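## Task

Take the pink shorts out of the laundry pile and place them on the right arm's half of the table, apart from every other garment. All other garments must stay on the half the pile is on, and nothing may end up on the floor, draped over a table edge, or resting on either arm's base. Dropping or tossing laundry is allowed.

## Robot and tools

Robot: two 7-joint xArm7 arms, left_arm and right_arm, each with a parallel two-finger gripper and a wrist camera. Fixed cameras cam_high and cam_low sit on a stand behind the arms; wrist cameras are cam_left_wrist and cam_right_wrist. All images are 672x504. The first scene is practice and may be skipped with finished_scene.

Frames. The scene frame has its origin at table-top height midway between the nominal arm bases: +x points out over the table, +y toward left_arm, +z up. Calibrated base positions: left_arm at (-0.044, +0.265, 0) m, right_arm at (+0.051, -0.378, 0) m, both nearly unrotated. So the left arm's half of the table is +y, the right arm's is -y. Each gripper's reported end_effector_position (metres), quaternion and velocities are in that arm's own base frame; fixed cameras and the table use the scene frame. The reported point lies between the pads, roughly 2 cm short of the fingertips; reported hand poses can be off by a few cm. The fingers point along the gripper's +z and close along its y.

A row: every command row is exactly 16 numbers, always covering both arms even if one stays still: left_arm's 7 joint angles then its opening, then right_arm's 7 joint angles then its opening. Joint order per arm: waist, shoulder, upper arm roll, elbow, forearm roll, wrist pitch, wrist roll. Angles are absolute targets in radians (not offsets), in the same convention as the Joint positions line. The first three joints have their sign flipped relative to the URDF, in commands and in results. Usable ranges in your numbers: waist -6.283..6.283, shoulder -2.094..2.059 (stated URDF range -2.059..2.094, flipped), upper arm roll -6.283..6.283, elbow -0.192..3.927, forearm roll -6.283..6.283, wrist pitch -1.693..3.142, wrist roll -6.283..6.283. A target more than 0.010 rad beyond a limit, and further out than the current angle, gets the call refused; near a limit the joint is clipped and the result may say joint sent to its limit. Opening is a command from -1 (closed) to +1 (fully open, 84 mm between pads). To keep a gripper unchanged, resend its current command; 0 means half open, not no change.

Tools.
execute_actions(actions, cameras): actions is a list of actions; each action is a list of up to 15 rows, one per 1/30 s control step, and a short action repeats its last row to fill 15 steps. An empty list returns full state plus all camera images and the scene number. cameras picks images by name, ["all"] or [].
move(target, speed, blend, opening_speed, blocking, cameras): target is one 16-number row or a list of up to 15 rows, all absolute joint angles. Joints of both arms travel in sync, so grippers follow curves, not lines, and nothing avoids obstacles. speed is rad/s for the joint with furthest to go (0.01 to 3.14, default 0.5), one value or one per target. blend in rad rounds corners between listed targets (0 = stop at each). opening_speed (0.2 or more, per second on the -1..1 scale) ramps the fingers. Whole move is capped at 10 s. blocking=false returns after about 0.5 s while motion continues; a new move replaces it. Result ends with a move: line such as done, off_target, moving, held or fault, plus limits=held if steps were withheld.
wait(seconds 0..10): lets time pass holding last commands. stop: brakes a running move. zoom_image(camera, region [x0,y0,x1,y1] pixels, at most 504x504) enlarges part of the latest image. clear_fault(arm): clears a reported torque fault on left_arm or right_arm. read_manual(section) only gives licence text. finished_scene(scene 1..3) ends the scene irreversibly; the goal must hold without the robot.

Results. Joint positions and Joint velocities: one block per arm, seven joints then pad gap in metres. Joint targets: angles currently being driven toward; resend them to hold still. grip_measured uses the opening scale; to hold cloth, command clearly below it (-1 squeezes hardest). Tool commands: current gripper commands. Joint torques: total drive output, noisy and offset, positive toward larger angles. Wrist depth: a 7x7 grid of median distances in mm (172 to 3000), '-' where unknown. joint command not followed means the arm-to-arm clearance check trimmed targets. MOTOR HOT warns of heating; fault lines report stops.

Motion limits: each step a joint target stays within 0.637 rad of its measured angle; joint speed tops at 3.14 rad/s; gripper speed is scaled to 1 m/s. Far targets need several actions. Time runs while you think, so keep reasoning short.

Avoid: garments leaving the table, hanging over edges or on a base; the two arms touching or a gripper closing on the other's fingers (can fail the scene); striking the table or other fixed items hard; releasing things mid-motion; pushing into unreachable poses. Torque faults occur when contact torque hits the load limits (waist 42.3, shoulder 42.4, upper arm roll 27, elbow 27, forearm roll 27, wrist pitch 14.5, wrist roll 15.2 N m) or a motor saturates for 1 s; over-temperature at 80 °C brakes an arm for 30-60 s.

Each tool is called after ">>>" as a command line: name --argument value for each argument, lists and objects as JSON in quotes; but a table of rows of numbers goes row by row, as --pt "numbers of a row", without its own name.

## Session

>>> execute_actions --actions '[]'

Scene clock: 0.00 s.
left_arm: end_effector_position=(+0.7283, -0.5040, +0.2180) grip_measured=+1.00 end_effector_quat_wxyz=(+0.140, +0.855, -0.048, +0.496) | right_arm: end_effector_position=(+0.3896, -0.0018, +0.3962) grip_measured=+1.00 end_effector_quat_wxyz=(-0.452, +0.768, +0.454, -0.016)
Joint positions: left_arm=[0.828 -1.168 -0.485 2.296 0.18 0.169 -0.923 0.084] | right_arm=[0.044 -0.267 0.419 1.746 0.688 2.275 -1.326 0.084]
Joint velocities: within noise
Joint torques (N m): no reading
Motor temperatures (°C): left_arm=[34 39 39 38 31 41 41] | right_arm=[33 38 39 40 33 35 37]
Wrist depth (mm): cam_left_wrist=[1141 1366 1222 1375 2528 2595 2760 / 1145 1188 1220 1253 2685 2828 2863 / 1585 2192 2685 2749 2816 - - / 1653 2165 2302 2302 2501 2749 - / 1649 1813 1908 1940 2099 2213 2302 / 1487 1585 1642 1694 1809 1852 1946 / 1377 1428 1458 1519 1585 1626 1706] | cam_right_wrist=[2302 1732 1758 293 282 274 267 / 2381 434 418 - 295 358 602 / 579 449 421 405 380 650 593 / 454 462 1025 884 742 642 565 / 2793 - 974 825 703 610 539 / - 2935 916 767 660 576 511 / 2923 2696 846 716 622 548 503]
Joint targets: left_arm=[0.828 -1.168 -0.485 2.296 0.180 0.169 -0.923] | right_arm=[0.044 -0.267 0.419 1.746 0.688 2.275 -1.326]
Tool commands: left_gripper/opening=+1.0 right_gripper/opening=+1.0

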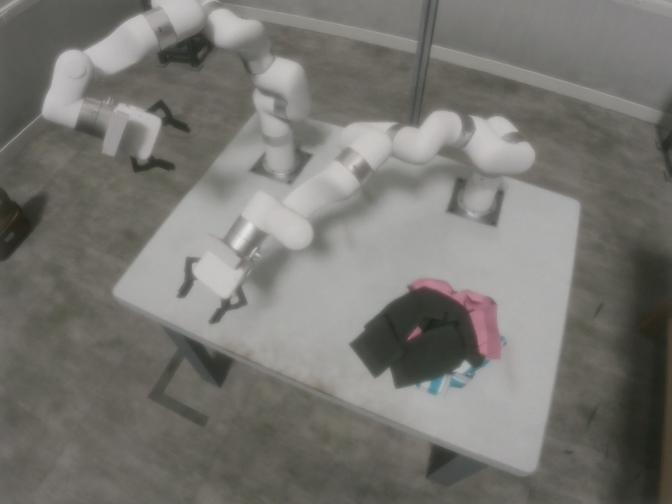

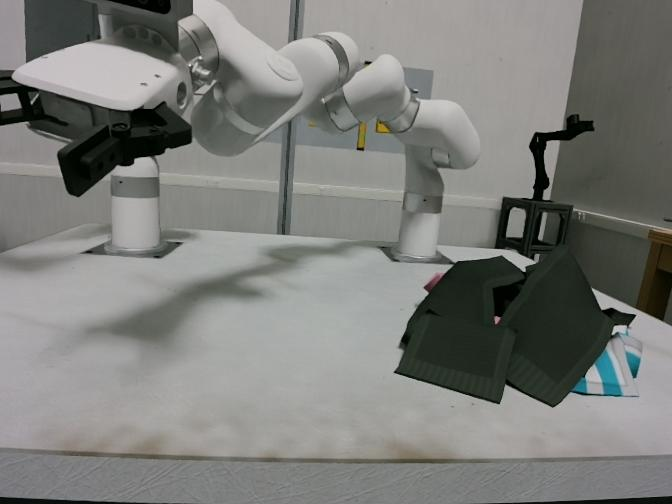

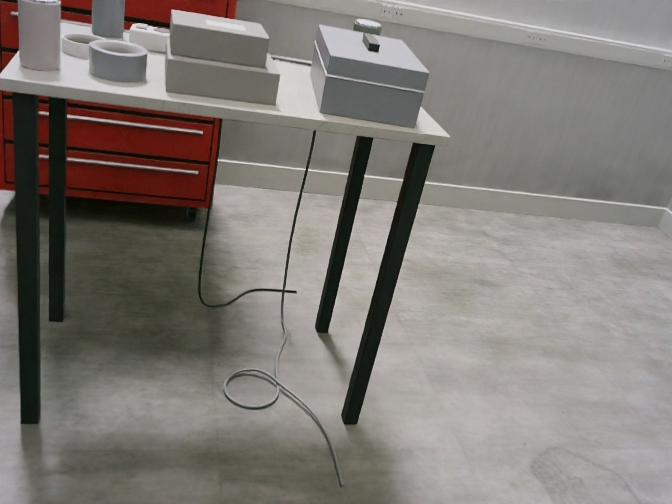

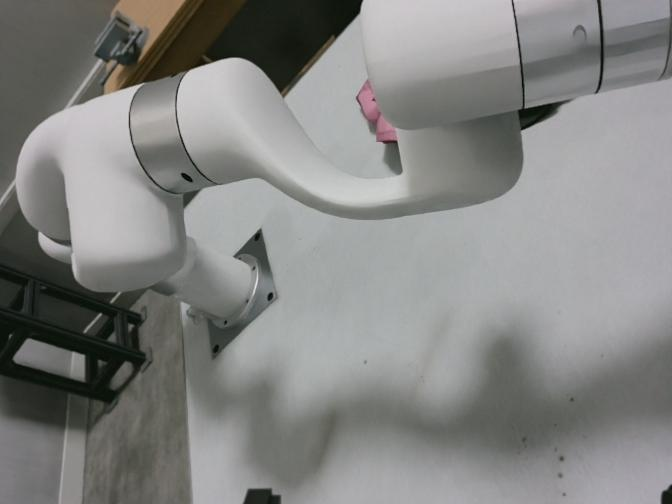

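>>> move --target '[0.0,0.0614,0,1.5427,0,1.6041,0,1,1.2,0.803,0,0.669,0,1.472,0,1]' --speed 1.2 --cameras '["cam_high","cam_low","cam_left_wrist"]'

>>> zoom_image --camera "cam_left_wrist" --region '[100, 0, 604, 504]'

Scene clock: 15.97 s.
left_arm: end_effector_position=(+0.4502, +0.0000, +0.4000) grip_measured=+1.00 end_effector_quat_wxyz=(+0.000, +1.000, +0.000, +0.000) | right_arm: end_effector_position=(+0.0907, -0.2331, +0.3001) grip_measured=+1.00 end_effector_quat_wxyz=(+0.000, +0.825, -0.565, +0.000)
Joint positions: left_arm=[0 0.061 0 1.543 0 1.604 0 0.084] | right_arm=[1.2 0.803 0 0.669 0 1.472 0 0.084]
Joint torques (N m): left_arm=[-3.71 29.72 3.19 9.61 -1.7 0.36 1.82] | right_arm=[5.32 6.26 -2.32 12.89 -1.93 -2.53 0.98]
Wrist depth (mm): cam_left_wrist=[528 529 528 529 531 530 531 / 527 528 528 518 514 528 531 / 526 527 486 456 460 498 529 / 526 526 481 425 488 490 528 / 526 527 501 448 442 492 528 / 528 526 521 481 446 525 528 / 526 525 512 500 476 528 528] | cam_right_wrist=[1246 1244 1246 1248 1250 1250 1255 / 1246 1241 1250 1248 1244 1255 1255 / 1241 1244 1248 1244 1248 1250 1255 / 851 1241 1244 1244 1260 1246 1246 / 429 430 458 1246 1248 1250 1253 / 429 430 430 431 432 1248 1250 / 429 430 430 431 432 432 433]
Joint targets: left_arm=[0.000 0.061 0.000 1.543 0.000 1.604 0.000] | right_arm=[1.200 0.803 0.000 0.669 0.000 1.472 0.000]
move: done
Images, in order (width x height): cam_high 672x504, cam_low 672x504, cam_left_wrist 672x504.

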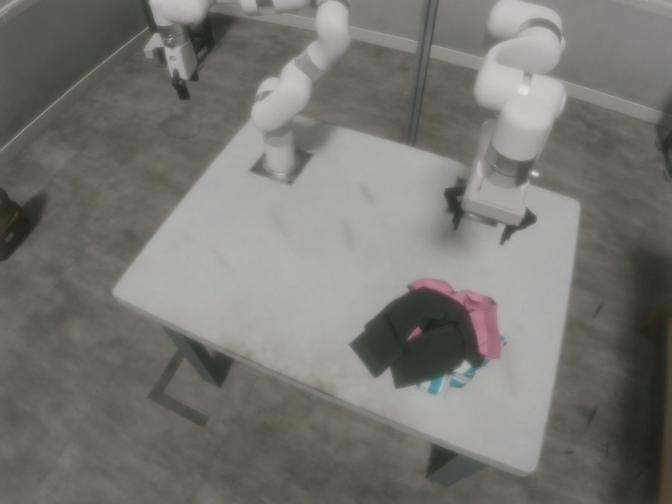

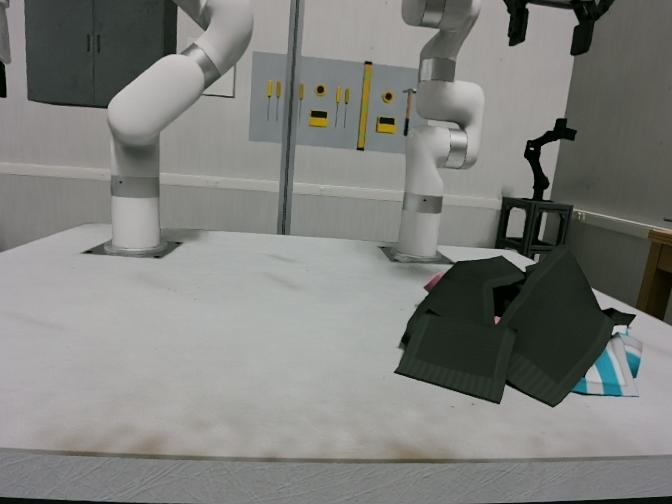

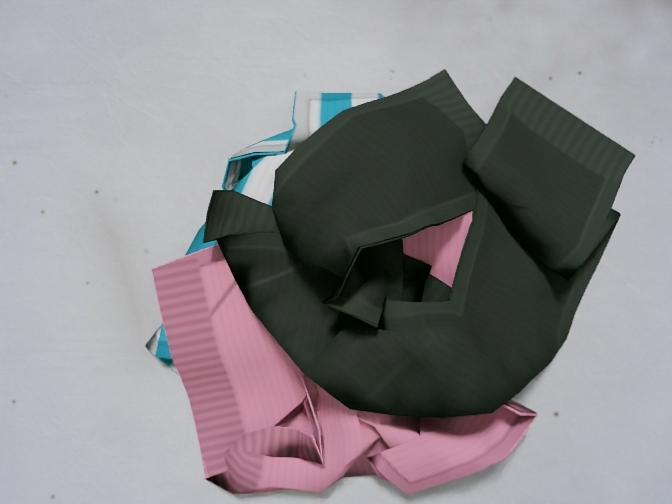

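Scaled by 1.000.

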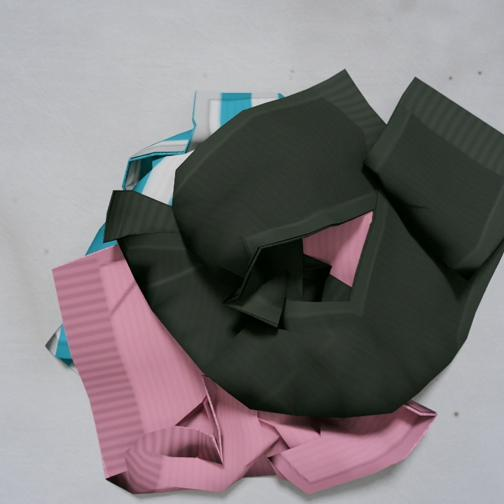

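>>> move --pt "0.128 0.3599 0 0.965 0 1.3249 1.44 0.7 1.2 0.803 0 0.669 0 1.472 0 1" --pt "0.128 0.1647 0 0.6011 0 0.7658 1.44 0.7 1.2 0.803 0 0.669 0 1.472 0 1" --speed '[1.0,0.6]' --blend '[0.05,0]' --cameras '["cam_left_wrist"]'

Scene clock: 58.77 s.
left_arm: end_effector_position=(+0.3700, -0.0476, +0.1200) grip_measured=+0.70 end_effector_quat_wxyz=(+0.000, +0.708, -0.706, +0.000) | right_arm: end_effector_position=(+0.0906, -0.2331, +0.3001) grip_measured=+1.00 end_effector_quat_wxyz=(+0.000, +0.825, -0.565, +0.000)
Joint positions: left_arm=[0.128 0.165 0 0.601 0 0.766 1.44 0.073] | right_arm=[1.2 0.803 0 0.669 0 1.472 0 0.084]
Joint torques (N m): left_arm=[2.74 8.5 1.93 8.85 -1.68 -3.87 1.78] | right_arm=[5.36 6.55 -2.56 12.97 -2.04 -2.37 1.01]
Motor temperatures (°C): left_arm=[34 41 39 41 31 42 42] | right_arm=[33 38 39 45 33 36 37]
Wrist depth (mm): cam_left_wrist=[250 250 250 251 251 251 251 / 250 250 251 251 250 251 251 / 240 244 250 251 250 251 251 / 224 224 221 250 250 251 250 / 213 205 196 218 250 250 250 / 199 188 201 226 199 250 250 / 186 - 224 242 196 249 249] | cam_right_wrist=[1244 1241 1246 1250 1248 1250 1250 / 1237 1235 1248 1241 1246 1246 1246 / 1235 1237 1239 1248 1244 1248 1255 / 850 1253 1246 1241 1244 1246 1246 / 429 429 458 1241 1248 1248 1253 / 430 429 431 431 432 1244 1253 / 429 430 430 432 431 433 433]
Joint targets: left_arm=[0.128 0.165 0.000 0.601 0.000 0.766 1.440] | right_arm=[1.200 0.803 0.000 0.669 0.000 1.472 0.000]
move: done
Images, in order (width x height): cam_left_wrist 672x504.

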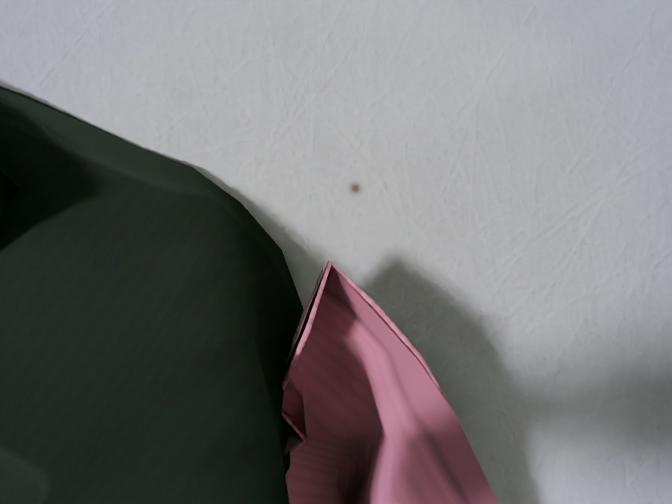

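>>> move --pt "0.152 0.0935 0 0.677 0 0.77 1.42 0.8 1.2 0.803 0 0.669 0 1.472 0 1" --pt "0.152 -0.139 0 0.6172 0 0.4782 1.42 0.8 1.2 0.803 0 0.669 0 1.472 0 1" --pt "0.152 -0.139 0 0.6172 0 0.4782 1.42 -1 1.2 0.803 0 0.669 0 1.472 0 1" --speed '[0.5,0.35,0.5]' --blend '[0.02,0,0]' --opening_speed 2.5 --cameras '["cam_left_wrist"]'

Scene clock: 83.93 s.
left_arm: end_effector_position=(+0.3904, -0.0598, +0.0299) grip_measured=-0.92 end_effector_quat_wxyz=(+0.000, +0.707, -0.708, +0.000) | right_arm: end_effector_position=(+0.0906, -0.2331, +0.3001) grip_measured=+1.00 end_effector_quat_wxyz=(+0.000, +0.825, -0.565, +0.000)
Joint positions: left_arm=[0.152 -0.139 0 0.617 0 0.478 1.42 0.004] | right_arm=[1.2 0.803 0 0.669 0 1.472 0 0.084]
Joint torques (N m): left_arm=[0.71 18.37 1.08 9.15 -1.33 -0.46 -1.84] | right_arm=[5.24 6.29 -2.14 13.01 -1.64 -2.46 0.95]
Wrist depth (mm): cam_left_wrist=[- - - - - - - / - - - - - - - / - - - - - - - / - - - - - - - / - - - - - - - / - - - - - - - / - - - - - - -] | cam_right_wrist=[1244 1241 1246 1244 1248 1253 1255 / 1237 1241 1246 1248 1246 1253 1250 / 1244 1237 1250 1239 1250 1248 1262 / 852 1244 1239 1250 1246 1253 1257 / 429 429 458 1244 1246 1246 1253 / 429 429 430 431 432 1248 1250 / 429 430 430 432 431 432 432]
Joint targets: left_arm=[0.152 -0.139 0.000 0.617 0.000 0.478 1.420] | right_arm=[1.200 0.803 0.000 0.669 0.000 1.472 0.000]
move: done
Images, in order (width x height): cam_left_wrist 672x504.

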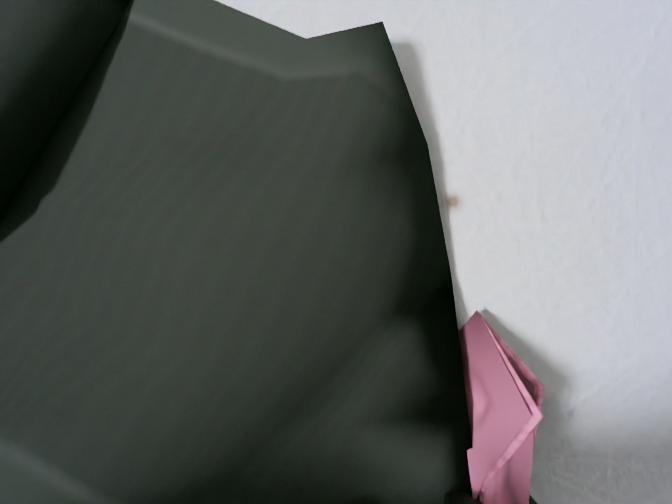

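>>> move --pt "0.152 0.4393 0 0.9004 0 1.3397 1.42 -1 1.2 0.803 0 0.669 0 1.472 0 1" --pt "0.152 0.0614 0 1.5427 0 1.6041 1.42 -1 1.2 0.803 0 0.669 0 1.472 0 1" --speed '[0.6,0.6]' --blend '[0.1,0]' --cameras '["cam_left_wrist","cam_high","cam_low"]'

Scene clock: 97.47 s.
left_arm: end_effector_position=(+0.4449, -0.0682, +0.4000) grip_measured=-0.95 end_effector_quat_wxyz=(+0.000, +0.707, -0.708, +0.000) | right_arm: end_effector_position=(+0.0906, -0.2331, +0.3001) grip_measured=+1.00 end_effector_quat_wxyz=(+0.000, +0.825, -0.565, +0.000)
Joint positions: left_arm=[0.152 0.061 0 1.543 0 1.604 1.42 0.002] | right_arm=[1.2 0.803 0 0.669 0 1.472 0 0.084]
Joint torques (N m): left_arm=[-3.61 12.95 -0.27 15.4 -0.87 0.34 -0.88] | right_arm=[4.97 6.06 -1.88 13.11 -1.73 -2.47 1.09]
Wrist depth (mm): cam_left_wrist=[528 528 529 530 530 531 529 / 529 528 527 529 529 529 530 / 527 527 529 529 528 529 529 / 526 528 528 - 207 529 528 / 526 273 269 - 195 529 528 / - 219 239 - - 527 528 / - 181 227 196 - 526 527] | cam_right_wrist=[1244 1237 1244 1241 1244 1250 1253 / 1246 1244 1239 1241 1248 1250 1244 / 1235 1246 1248 1248 1246 1250 1248 / 852 1244 1244 1246 1248 1248 1246 / 429 430 458 1250 1246 1246 1246 / 430 429 431 431 432 1248 1250 / 429 429 430 432 432 432 433]
Joint targets: left_arm=[0.152 0.061 0.000 1.543 0.000 1.604 1.420] | right_arm=[1.200 0.803 0.000 0.669 0.000 1.472 0.000]
move: done
Images, in order (width x height): cam_high 672x504, cam_low 672x504, cam_left_wrist 672x504.

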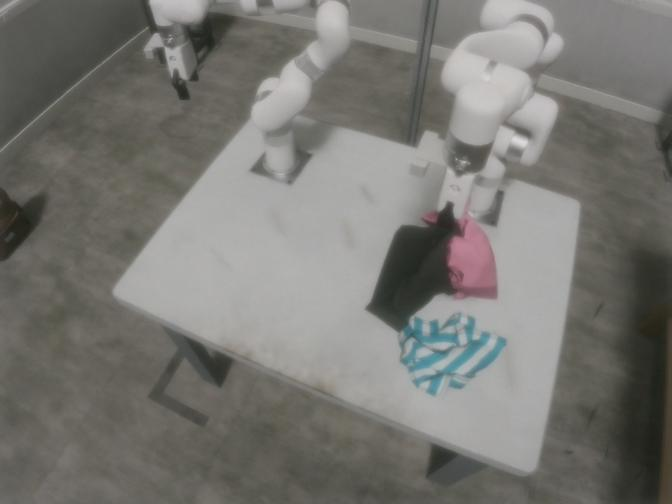

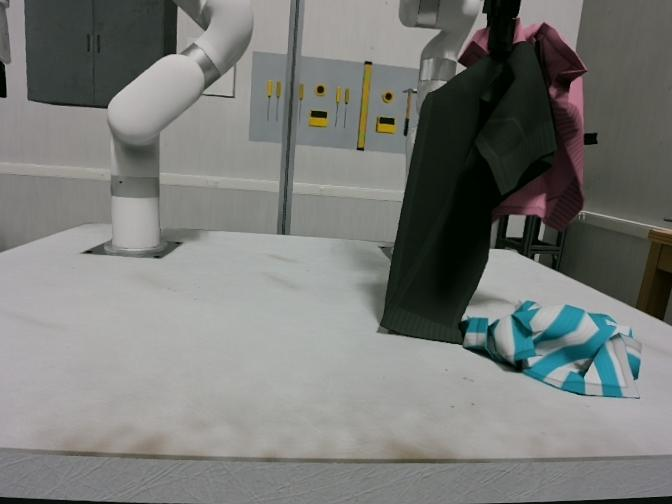

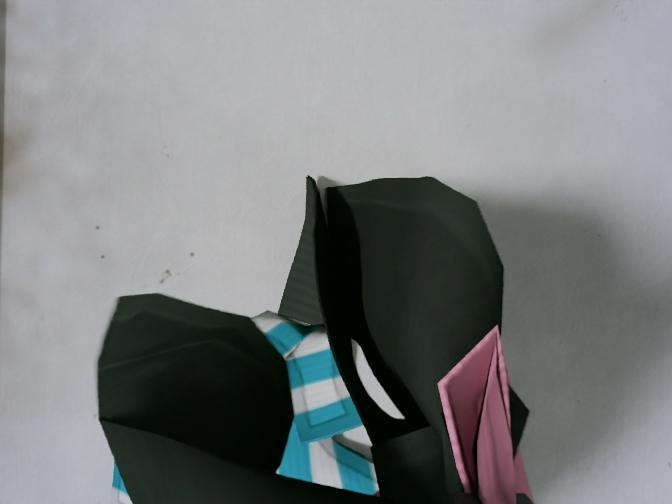

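>>> move --pt "-0.05 0.2679 0 1.0464 0 1.3143 1.42 -1 1.2 0.803 0 0.669 0 1.472 0 1" --pt "-0.32 -0.1047 0 0.655 0 0.55 1.42 -1 1.2 0.803 0 0.669 0 1.472 0 1" --pt "-0.32 -0.1047 0 0.655 0 0.55 1.42 0.5 1.2 0.803 0 0.669 0 1.472 0 1" --pt "-0.32 0.4393 0 0.9004 0 1.3397 1.42 0.5 1.2 0.803 0 0.669 0 1.472 0 1" --pt "0 0.0614 0 1.5427 0 1.6041 0 1 1.2 0.803 0 0.669 0 1.472 0 1" --speed '[0.6,0.5,0.5,0.6,1.2]' --blend '[0.1,0,0,0.1,0]' --opening_speed 2.5 --cameras '["cam_left_wrist","cam_high","cam_low"]'

Scene clock: 124.10 s.
left_arm: end_effector_position=(+0.4501, +0.0000, +0.4000) grip_measured=+1.00 end_effector_quat_wxyz=(+0.000, +1.000, +0.000, +0.000) | right_arm: end_effector_position=(+0.0906, -0.2331, +0.3001) grip_measured=+1.00 end_effector_quat_wxyz=(+0.000, +0.825, -0.565, +0.000)
Joint positions: left_arm=[0 0.061 0 1.543 0 1.604 0 0.084] | right_arm=[1.2 0.803 0 0.669 0 1.472 0 0.084]
Joint torques (N m): left_arm=[2.88 12.81 1.53 15.07 0.3 0.25 -2.01] | right_arm=[4.8 6.16 -1.51 13.06 -1.38 -2.48 0.79]
Wrist depth (mm): cam_left_wrist=[529 528 529 529 530 530 530 / 527 528 527 519 528 528 530 / 527 528 478 475 477 530 530 / 526 464 485 504 516 527 529 / 527 450 489 468 483 524 527 / 527 465 470 499 494 505 529 / 499 466 513 528 514 526 528] | cam_right_wrist=[1248 1244 1244 1250 1244 1255 1250 / 1241 1239 1244 1246 1250 1248 1248 / 1237 1241 1241 1248 1244 1255 1257 / 853 1244 1239 1246 1248 1253 1257 / 429 429 458 1250 1248 1248 1255 / 429 430 431 431 432 1246 1257 / 429 430 430 431 432 432 432]
Joint targets: left_arm=[0.000 0.061 0.000 1.543 0.000 1.604 0.000] | right_arm=[1.200 0.803 0.000 0.669 0.000 1.472 0.000]
move: done
Images, in order (width x height): cam_high 672x504, cam_low 672x504, cam_left_wrist 672x504.

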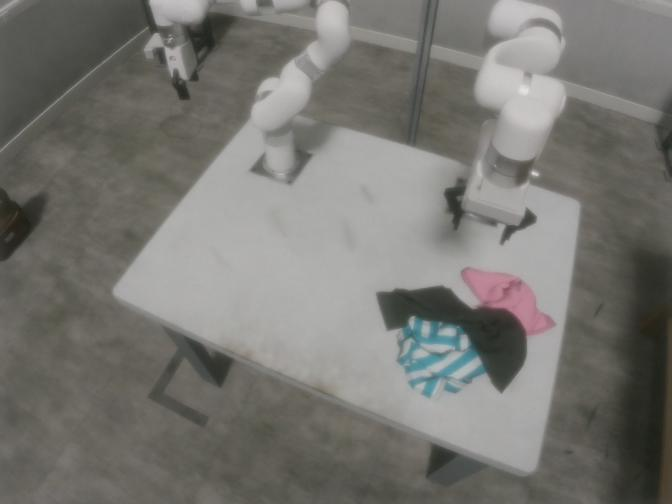

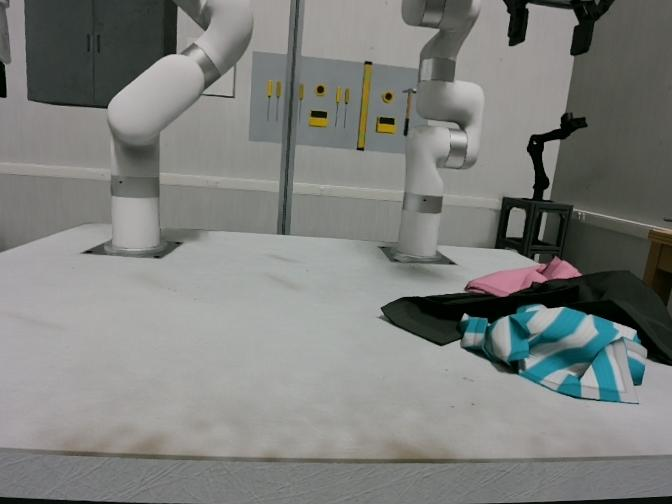

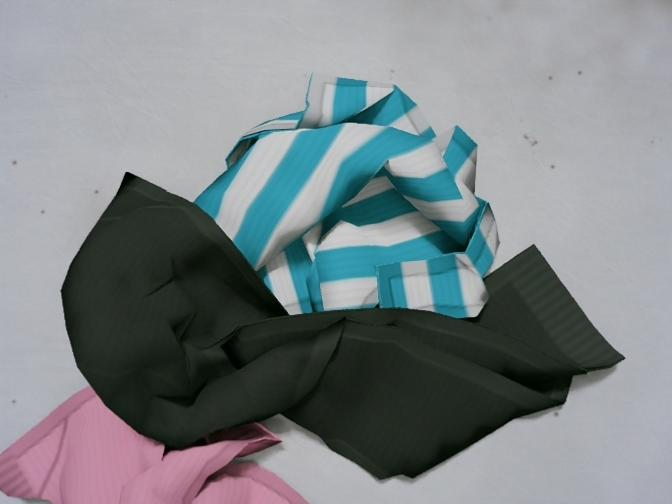

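>>> move --target '[-0.45,0.803,0,0.669,0,1.472,0.45,0.8,1.2,0.803,0,0.669,0,1.472,0,1]' --speed 1.0 --cameras '["cam_left_wrist"]'

Scene clock: 132.87 s.
left_arm: end_effector_position=(+0.2253, +0.1088, +0.3001) grip_measured=+0.80 end_effector_quat_wxyz=(+0.000, +1.000, +0.000, +0.000) | right_arm: end_effector_position=(+0.0906, -0.2331, +0.3001) grip_measured=+1.00 end_effector_quat_wxyz=(+0.000, +0.825, -0.565, +0.000)
Joint positions: left_arm=[-0.45 0.803 0 0.669 0 1.472 0.45 0.077] | right_arm=[1.2 0.803 0 0.669 0 1.472 0 0.084]
Joint torques (N m): left_arm=[-3.71 11.34 -2.58 10.13 -0.1 -3.9 1.87] | right_arm=[5.26 6.41 -1.36 13.23 -1.37 -2.34 0.7]
Wrist depth (mm): cam_left_wrist=[431 430 404 376 374 396 393 / 430 430 393 370 414 412 402 / 428 415 376 371 424 429 429 / 428 429 372 376 387 428 428 / 427 429 427 428 428 428 429 / 427 427 429 429 428 428 428 / 427 428 427 428 428 427 428] | cam_right_wrist=[1241 1239 1239 1248 1250 1253 1253 / 1235 1244 1250 1248 1246 1250 1248 / 1248 1246 1246 1250 1248 1253 1255 / 853 1246 1244 1253 1253 1250 1248 / 429 430 459 1246 1248 1253 1250 / 429 430 431 431 432 1241 1246 / 429 429 430 431 432 433 432]
Joint targets: left_arm=[-0.450 0.803 0.000 0.669 0.000 1.472 0.450] | right_arm=[1.200 0.803 0.000 0.669 0.000 1.472 0.000]
move: done
Images, in order (width x height): cam_left_wrist 672x504.

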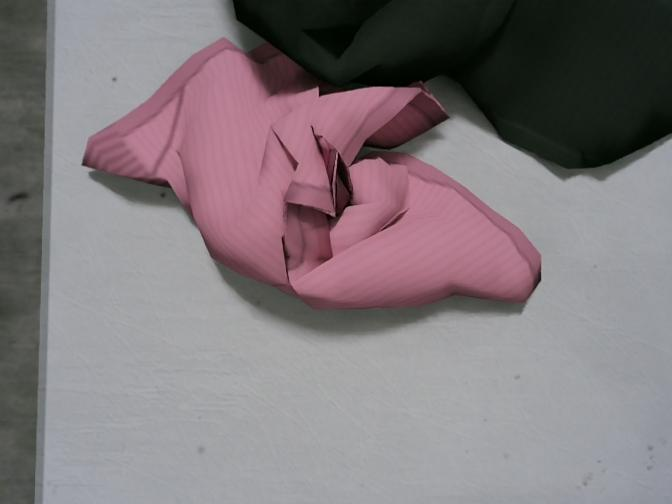

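>>> move --pt "-0.417 0.2052 0 0.5609 0 0.7661 -0.417 0.9 1.2 0.803 0 0.669 0 1.472 0 1" --pt "-0.417 -0.0338 0 0.4979 0 0.4641 -0.417 0.9 1.2 0.803 0 0.669 0 1.472 0 1" --pt "-0.417 -0.0338 0 0.4979 0 0.4641 -0.417 -1 1.2 0.803 0 0.669 0 1.472 0 1" --pt "-0.417 0.4393 0 0.9004 0 1.3397 -0.417 -1 1.2 0.803 0 0.669 0 1.472 0 1" --speed '[0.9,0.35,0.5,0.5]' --blend '[0.03,0,0,0]' --opening_speed 2.5 --cameras '["cam_high","cam_low"]'

Scene clock: 164.60 s.
left_arm: end_effector_position=(+0.3200, +0.1418, +0.3000) grip_measured=-0.82 end_effector_quat_wxyz=(+0.000, +0.914, +0.405, +0.000) | right_arm: end_effector_position=(+0.0906, -0.2331, +0.3001) grip_measured=+1.00 end_effector_quat_wxyz=(+0.000, +0.825, -0.565, +0.000)
Joint positions: left_arm=[-0.417 0.439 0 0.9 0 1.34 -0.417 0.008] | right_arm=[1.2 0.803 0 0.669 0 1.472 0 0.084]
Joint torques (N m): left_arm=[2.05 20.44 0.59 15.86 -0.76 0.48 -1.95] | right_arm=[5.29 5.84 -0.97 13.29 -1.59 -2.27 0.88]
Wrist depth (mm): cam_left_wrist=[1226 1233 - - - 430 420 / 1222 1222 - - - - 370 / 1228 - - - - - 180 / - - - - - 176 186 / - - - - - - 188 / 426 - - - - - - / 427 - - - - - -] | cam_right_wrist=[1239 1248 1244 1241 1244 1253 1253 / 1239 1244 1244 1244 1248 1253 1253 / 1239 1248 1246 1248 1244 1250 1250 / 853 1244 1241 1248 1246 1248 1250 / 429 430 458 1248 1248 1253 1250 / 429 430 431 431 432 1246 1253 / 429 429 431 431 432 432 434]
Joint targets: left_arm=[-0.417 0.439 0.000 0.900 0.000 1.340 -0.417] | right_arm=[1.200 0.803 0.000 0.669 0.000 1.472 0.000]
move: done
Images, in order (width x height): cam_high 672x504, cam_low 672x504.

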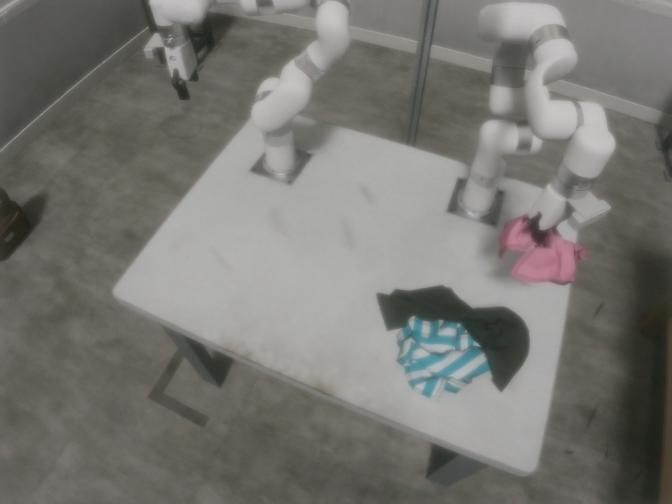

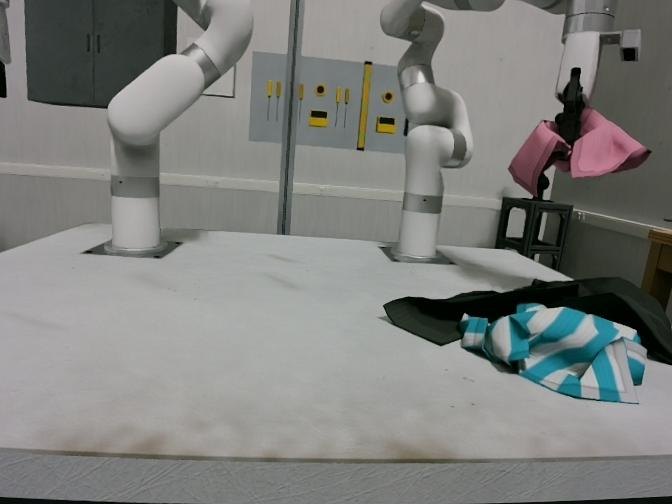

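>>> move --pt "-0.2 0.0614 0 1.5427 0 1.6041 -0.3 -1 1.2 0.803 0 0.669 0 1.472 0 1" --pt "0.6 -0.25 0 1.8 0 1.57 0 -1 1.2 0.803 0 0.669 0 1.472 0 1" --pt "0.85 -0.6096 0 2.1712 0 1.5616 0 -1 1.2 0.803 0 0.669 0 1.472 0 1" --pt "0.85 -0.8568 0 1.8934 0 1.0366 0 -1 1.2 0.803 0 0.669 0 1.472 0 1" --speed '[0.7,0.7,0.6,0.4]' --blend '[0.1,0.1,0.05,0]' --cameras '["cam_high","cam_low"]'

Scene clock: 183.90 s.
left_arm: end_effector_position=(+0.4396, -0.5004, +0.0601) grip_measured=-0.82 end_effector_quat_wxyz=(+0.000, +0.911, -0.412, +0.000) | right_arm: end_effector_position=(+0.0906, -0.2331, +0.3001) grip_measured=+1.00 end_effector_quat_wxyz=(+0.000, +0.825, -0.565, +0.000)
Joint positions: left_arm=[0.85 -0.857 0 1.893 0 1.037 0 0.008] | right_arm=[1.2 0.803 0 0.669 0 1.472 0 0.084]
Joint torques (N m): left_arm=[2.26 32.58 -3.28 9.61 -1.15 -3.9 1.74] | right_arm=[5.15 5.81 -0.59 13.58 -1.13 -2.35 0.56]
Wrist depth (mm): cam_left_wrist=[190 190 190 190 - - 191 / 190 190 190 190 - - 191 / 190 - - - - - 177 / 189 - - - - - 184 / 189 189 - - - - - / 189 189 - - - - - / 189 189 189 - - - -] | cam_right_wrist=[1239 1241 1244 1248 1250 1250 1250 / 1241 1246 1248 1244 1244 1246 1250 / 1237 1246 1248 1250 1250 1250 1244 / 853 1246 1248 1248 1253 1253 1253 / 429 430 458 1248 1253 1248 1253 / 429 429 431 431 431 1241 1248 / 429 430 430 431 432 432 432]
Joint targets: left_arm=[0.850 -0.857 0.000 1.893 0.000 1.037 0.000] | right_arm=[1.200 0.803 0.000 0.669 0.000 1.472 0.000]
move: done
Images, in order (width x height): cam_high 672x504, cam_low 672x504.

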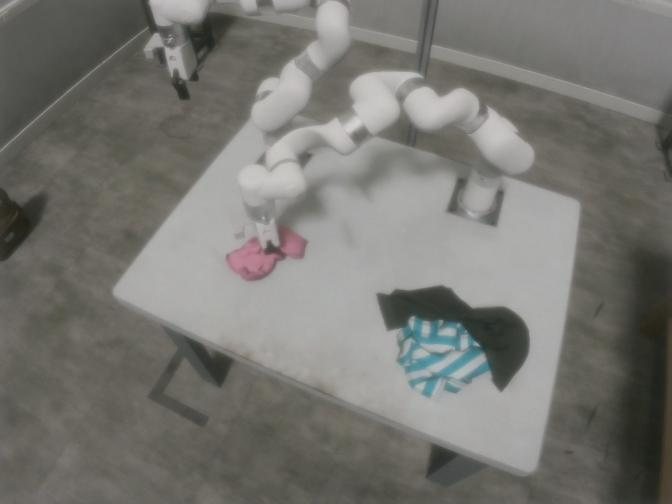

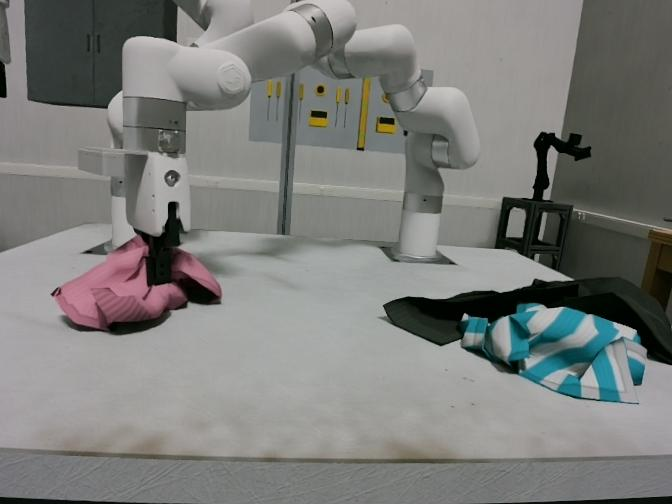

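>>> move --pt "0.85 -0.8568 0 1.8934 0 1.0366 0 0.5 1.2 0.803 0 0.669 0 1.472 0 1" --pt "0.85 -0.6096 0 2.1712 0 1.5616 0 0.5 1.2 0.803 0 0.669 0 1.472 0 1" --pt "0.5 0.0614 0 1.5427 0 1.6041 0 0.5 1.2 0.803 0 0.669 0 1.472 0 1" --speed '[0.5,0.6,1.0]' --blend '[0,0.1,0]' --opening_speed 2 --cameras '["cam_high","cam_low"]'

Scene clock: 198.33 s.
left_arm: end_effector_position=(+0.3951, -0.2158, +0.4000) grip_measured=+0.49 end_effector_quat_wxyz=(+0.000, +0.969, -0.247, +0.000) | right_arm: end_effector_position=(+0.0906, -0.2331, +0.3001) grip_measured=+1.00 end_effector_quat_wxyz=(+0.000, +0.825, -0.565, +0.000)
Joint positions: left_arm=[0.5 0.061 0 1.543 0 1.604 0 0.065] | right_arm=[1.2 0.803 0 0.669 0 1.472 0 0.084]
Joint torques (N m): left_arm=[-3.73 29.41 -0.59 9.84 -0.22 0.38 1.44] | right_arm=[4.85 5.67 -0.33 13.36 -1.12 -2.22 0.52]
Wrist depth (mm): cam_left_wrist=[529 530 529 529 528 528 530 / 528 528 528 530 528 530 528 / 526 530 529 530 529 528 527 / 486 527 527 526 527 528 528 / 515 513 524 528 527 527 528 / 472 482 510 526 528 527 528 / 475 494 525 526 526 526 525] | cam_right_wrist=[1239 1241 1246 1246 1255 1250 1250 / 1248 1244 1239 1246 1248 1244 1248 / 1241 1250 1244 1241 1248 1246 1248 / 850 1244 1239 1248 1253 1250 1250 / 429 430 457 1248 1250 1246 1248 / 429 430 431 430 432 1244 1262 / 430 430 430 430 431 432 432]
Joint targets: left_arm=[0.500 0.061 0.000 1.543 0.000 1.604 0.000] | right_arm=[1.200 0.803 0.000 0.669 0.000 1.472 0.000]
move: done
Images, in order (width x height): cam_high 672x504, cam_low 672x504.

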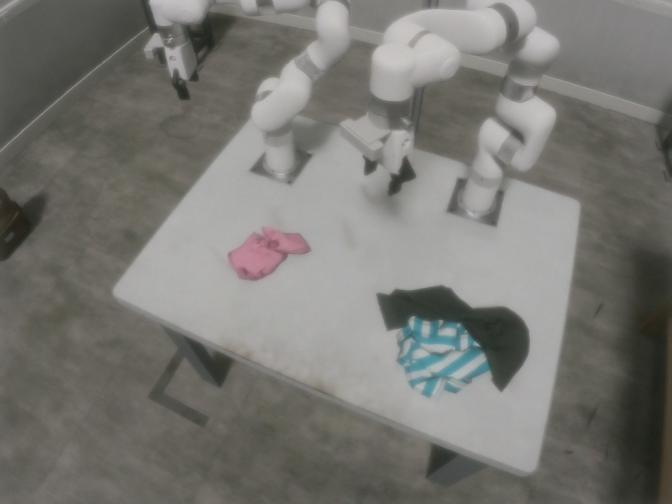

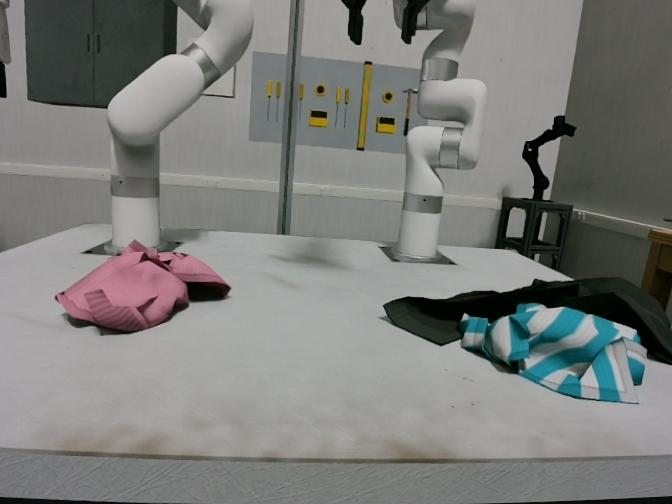

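>>> finished_scene --scene 3

The scene is finished: the task was done.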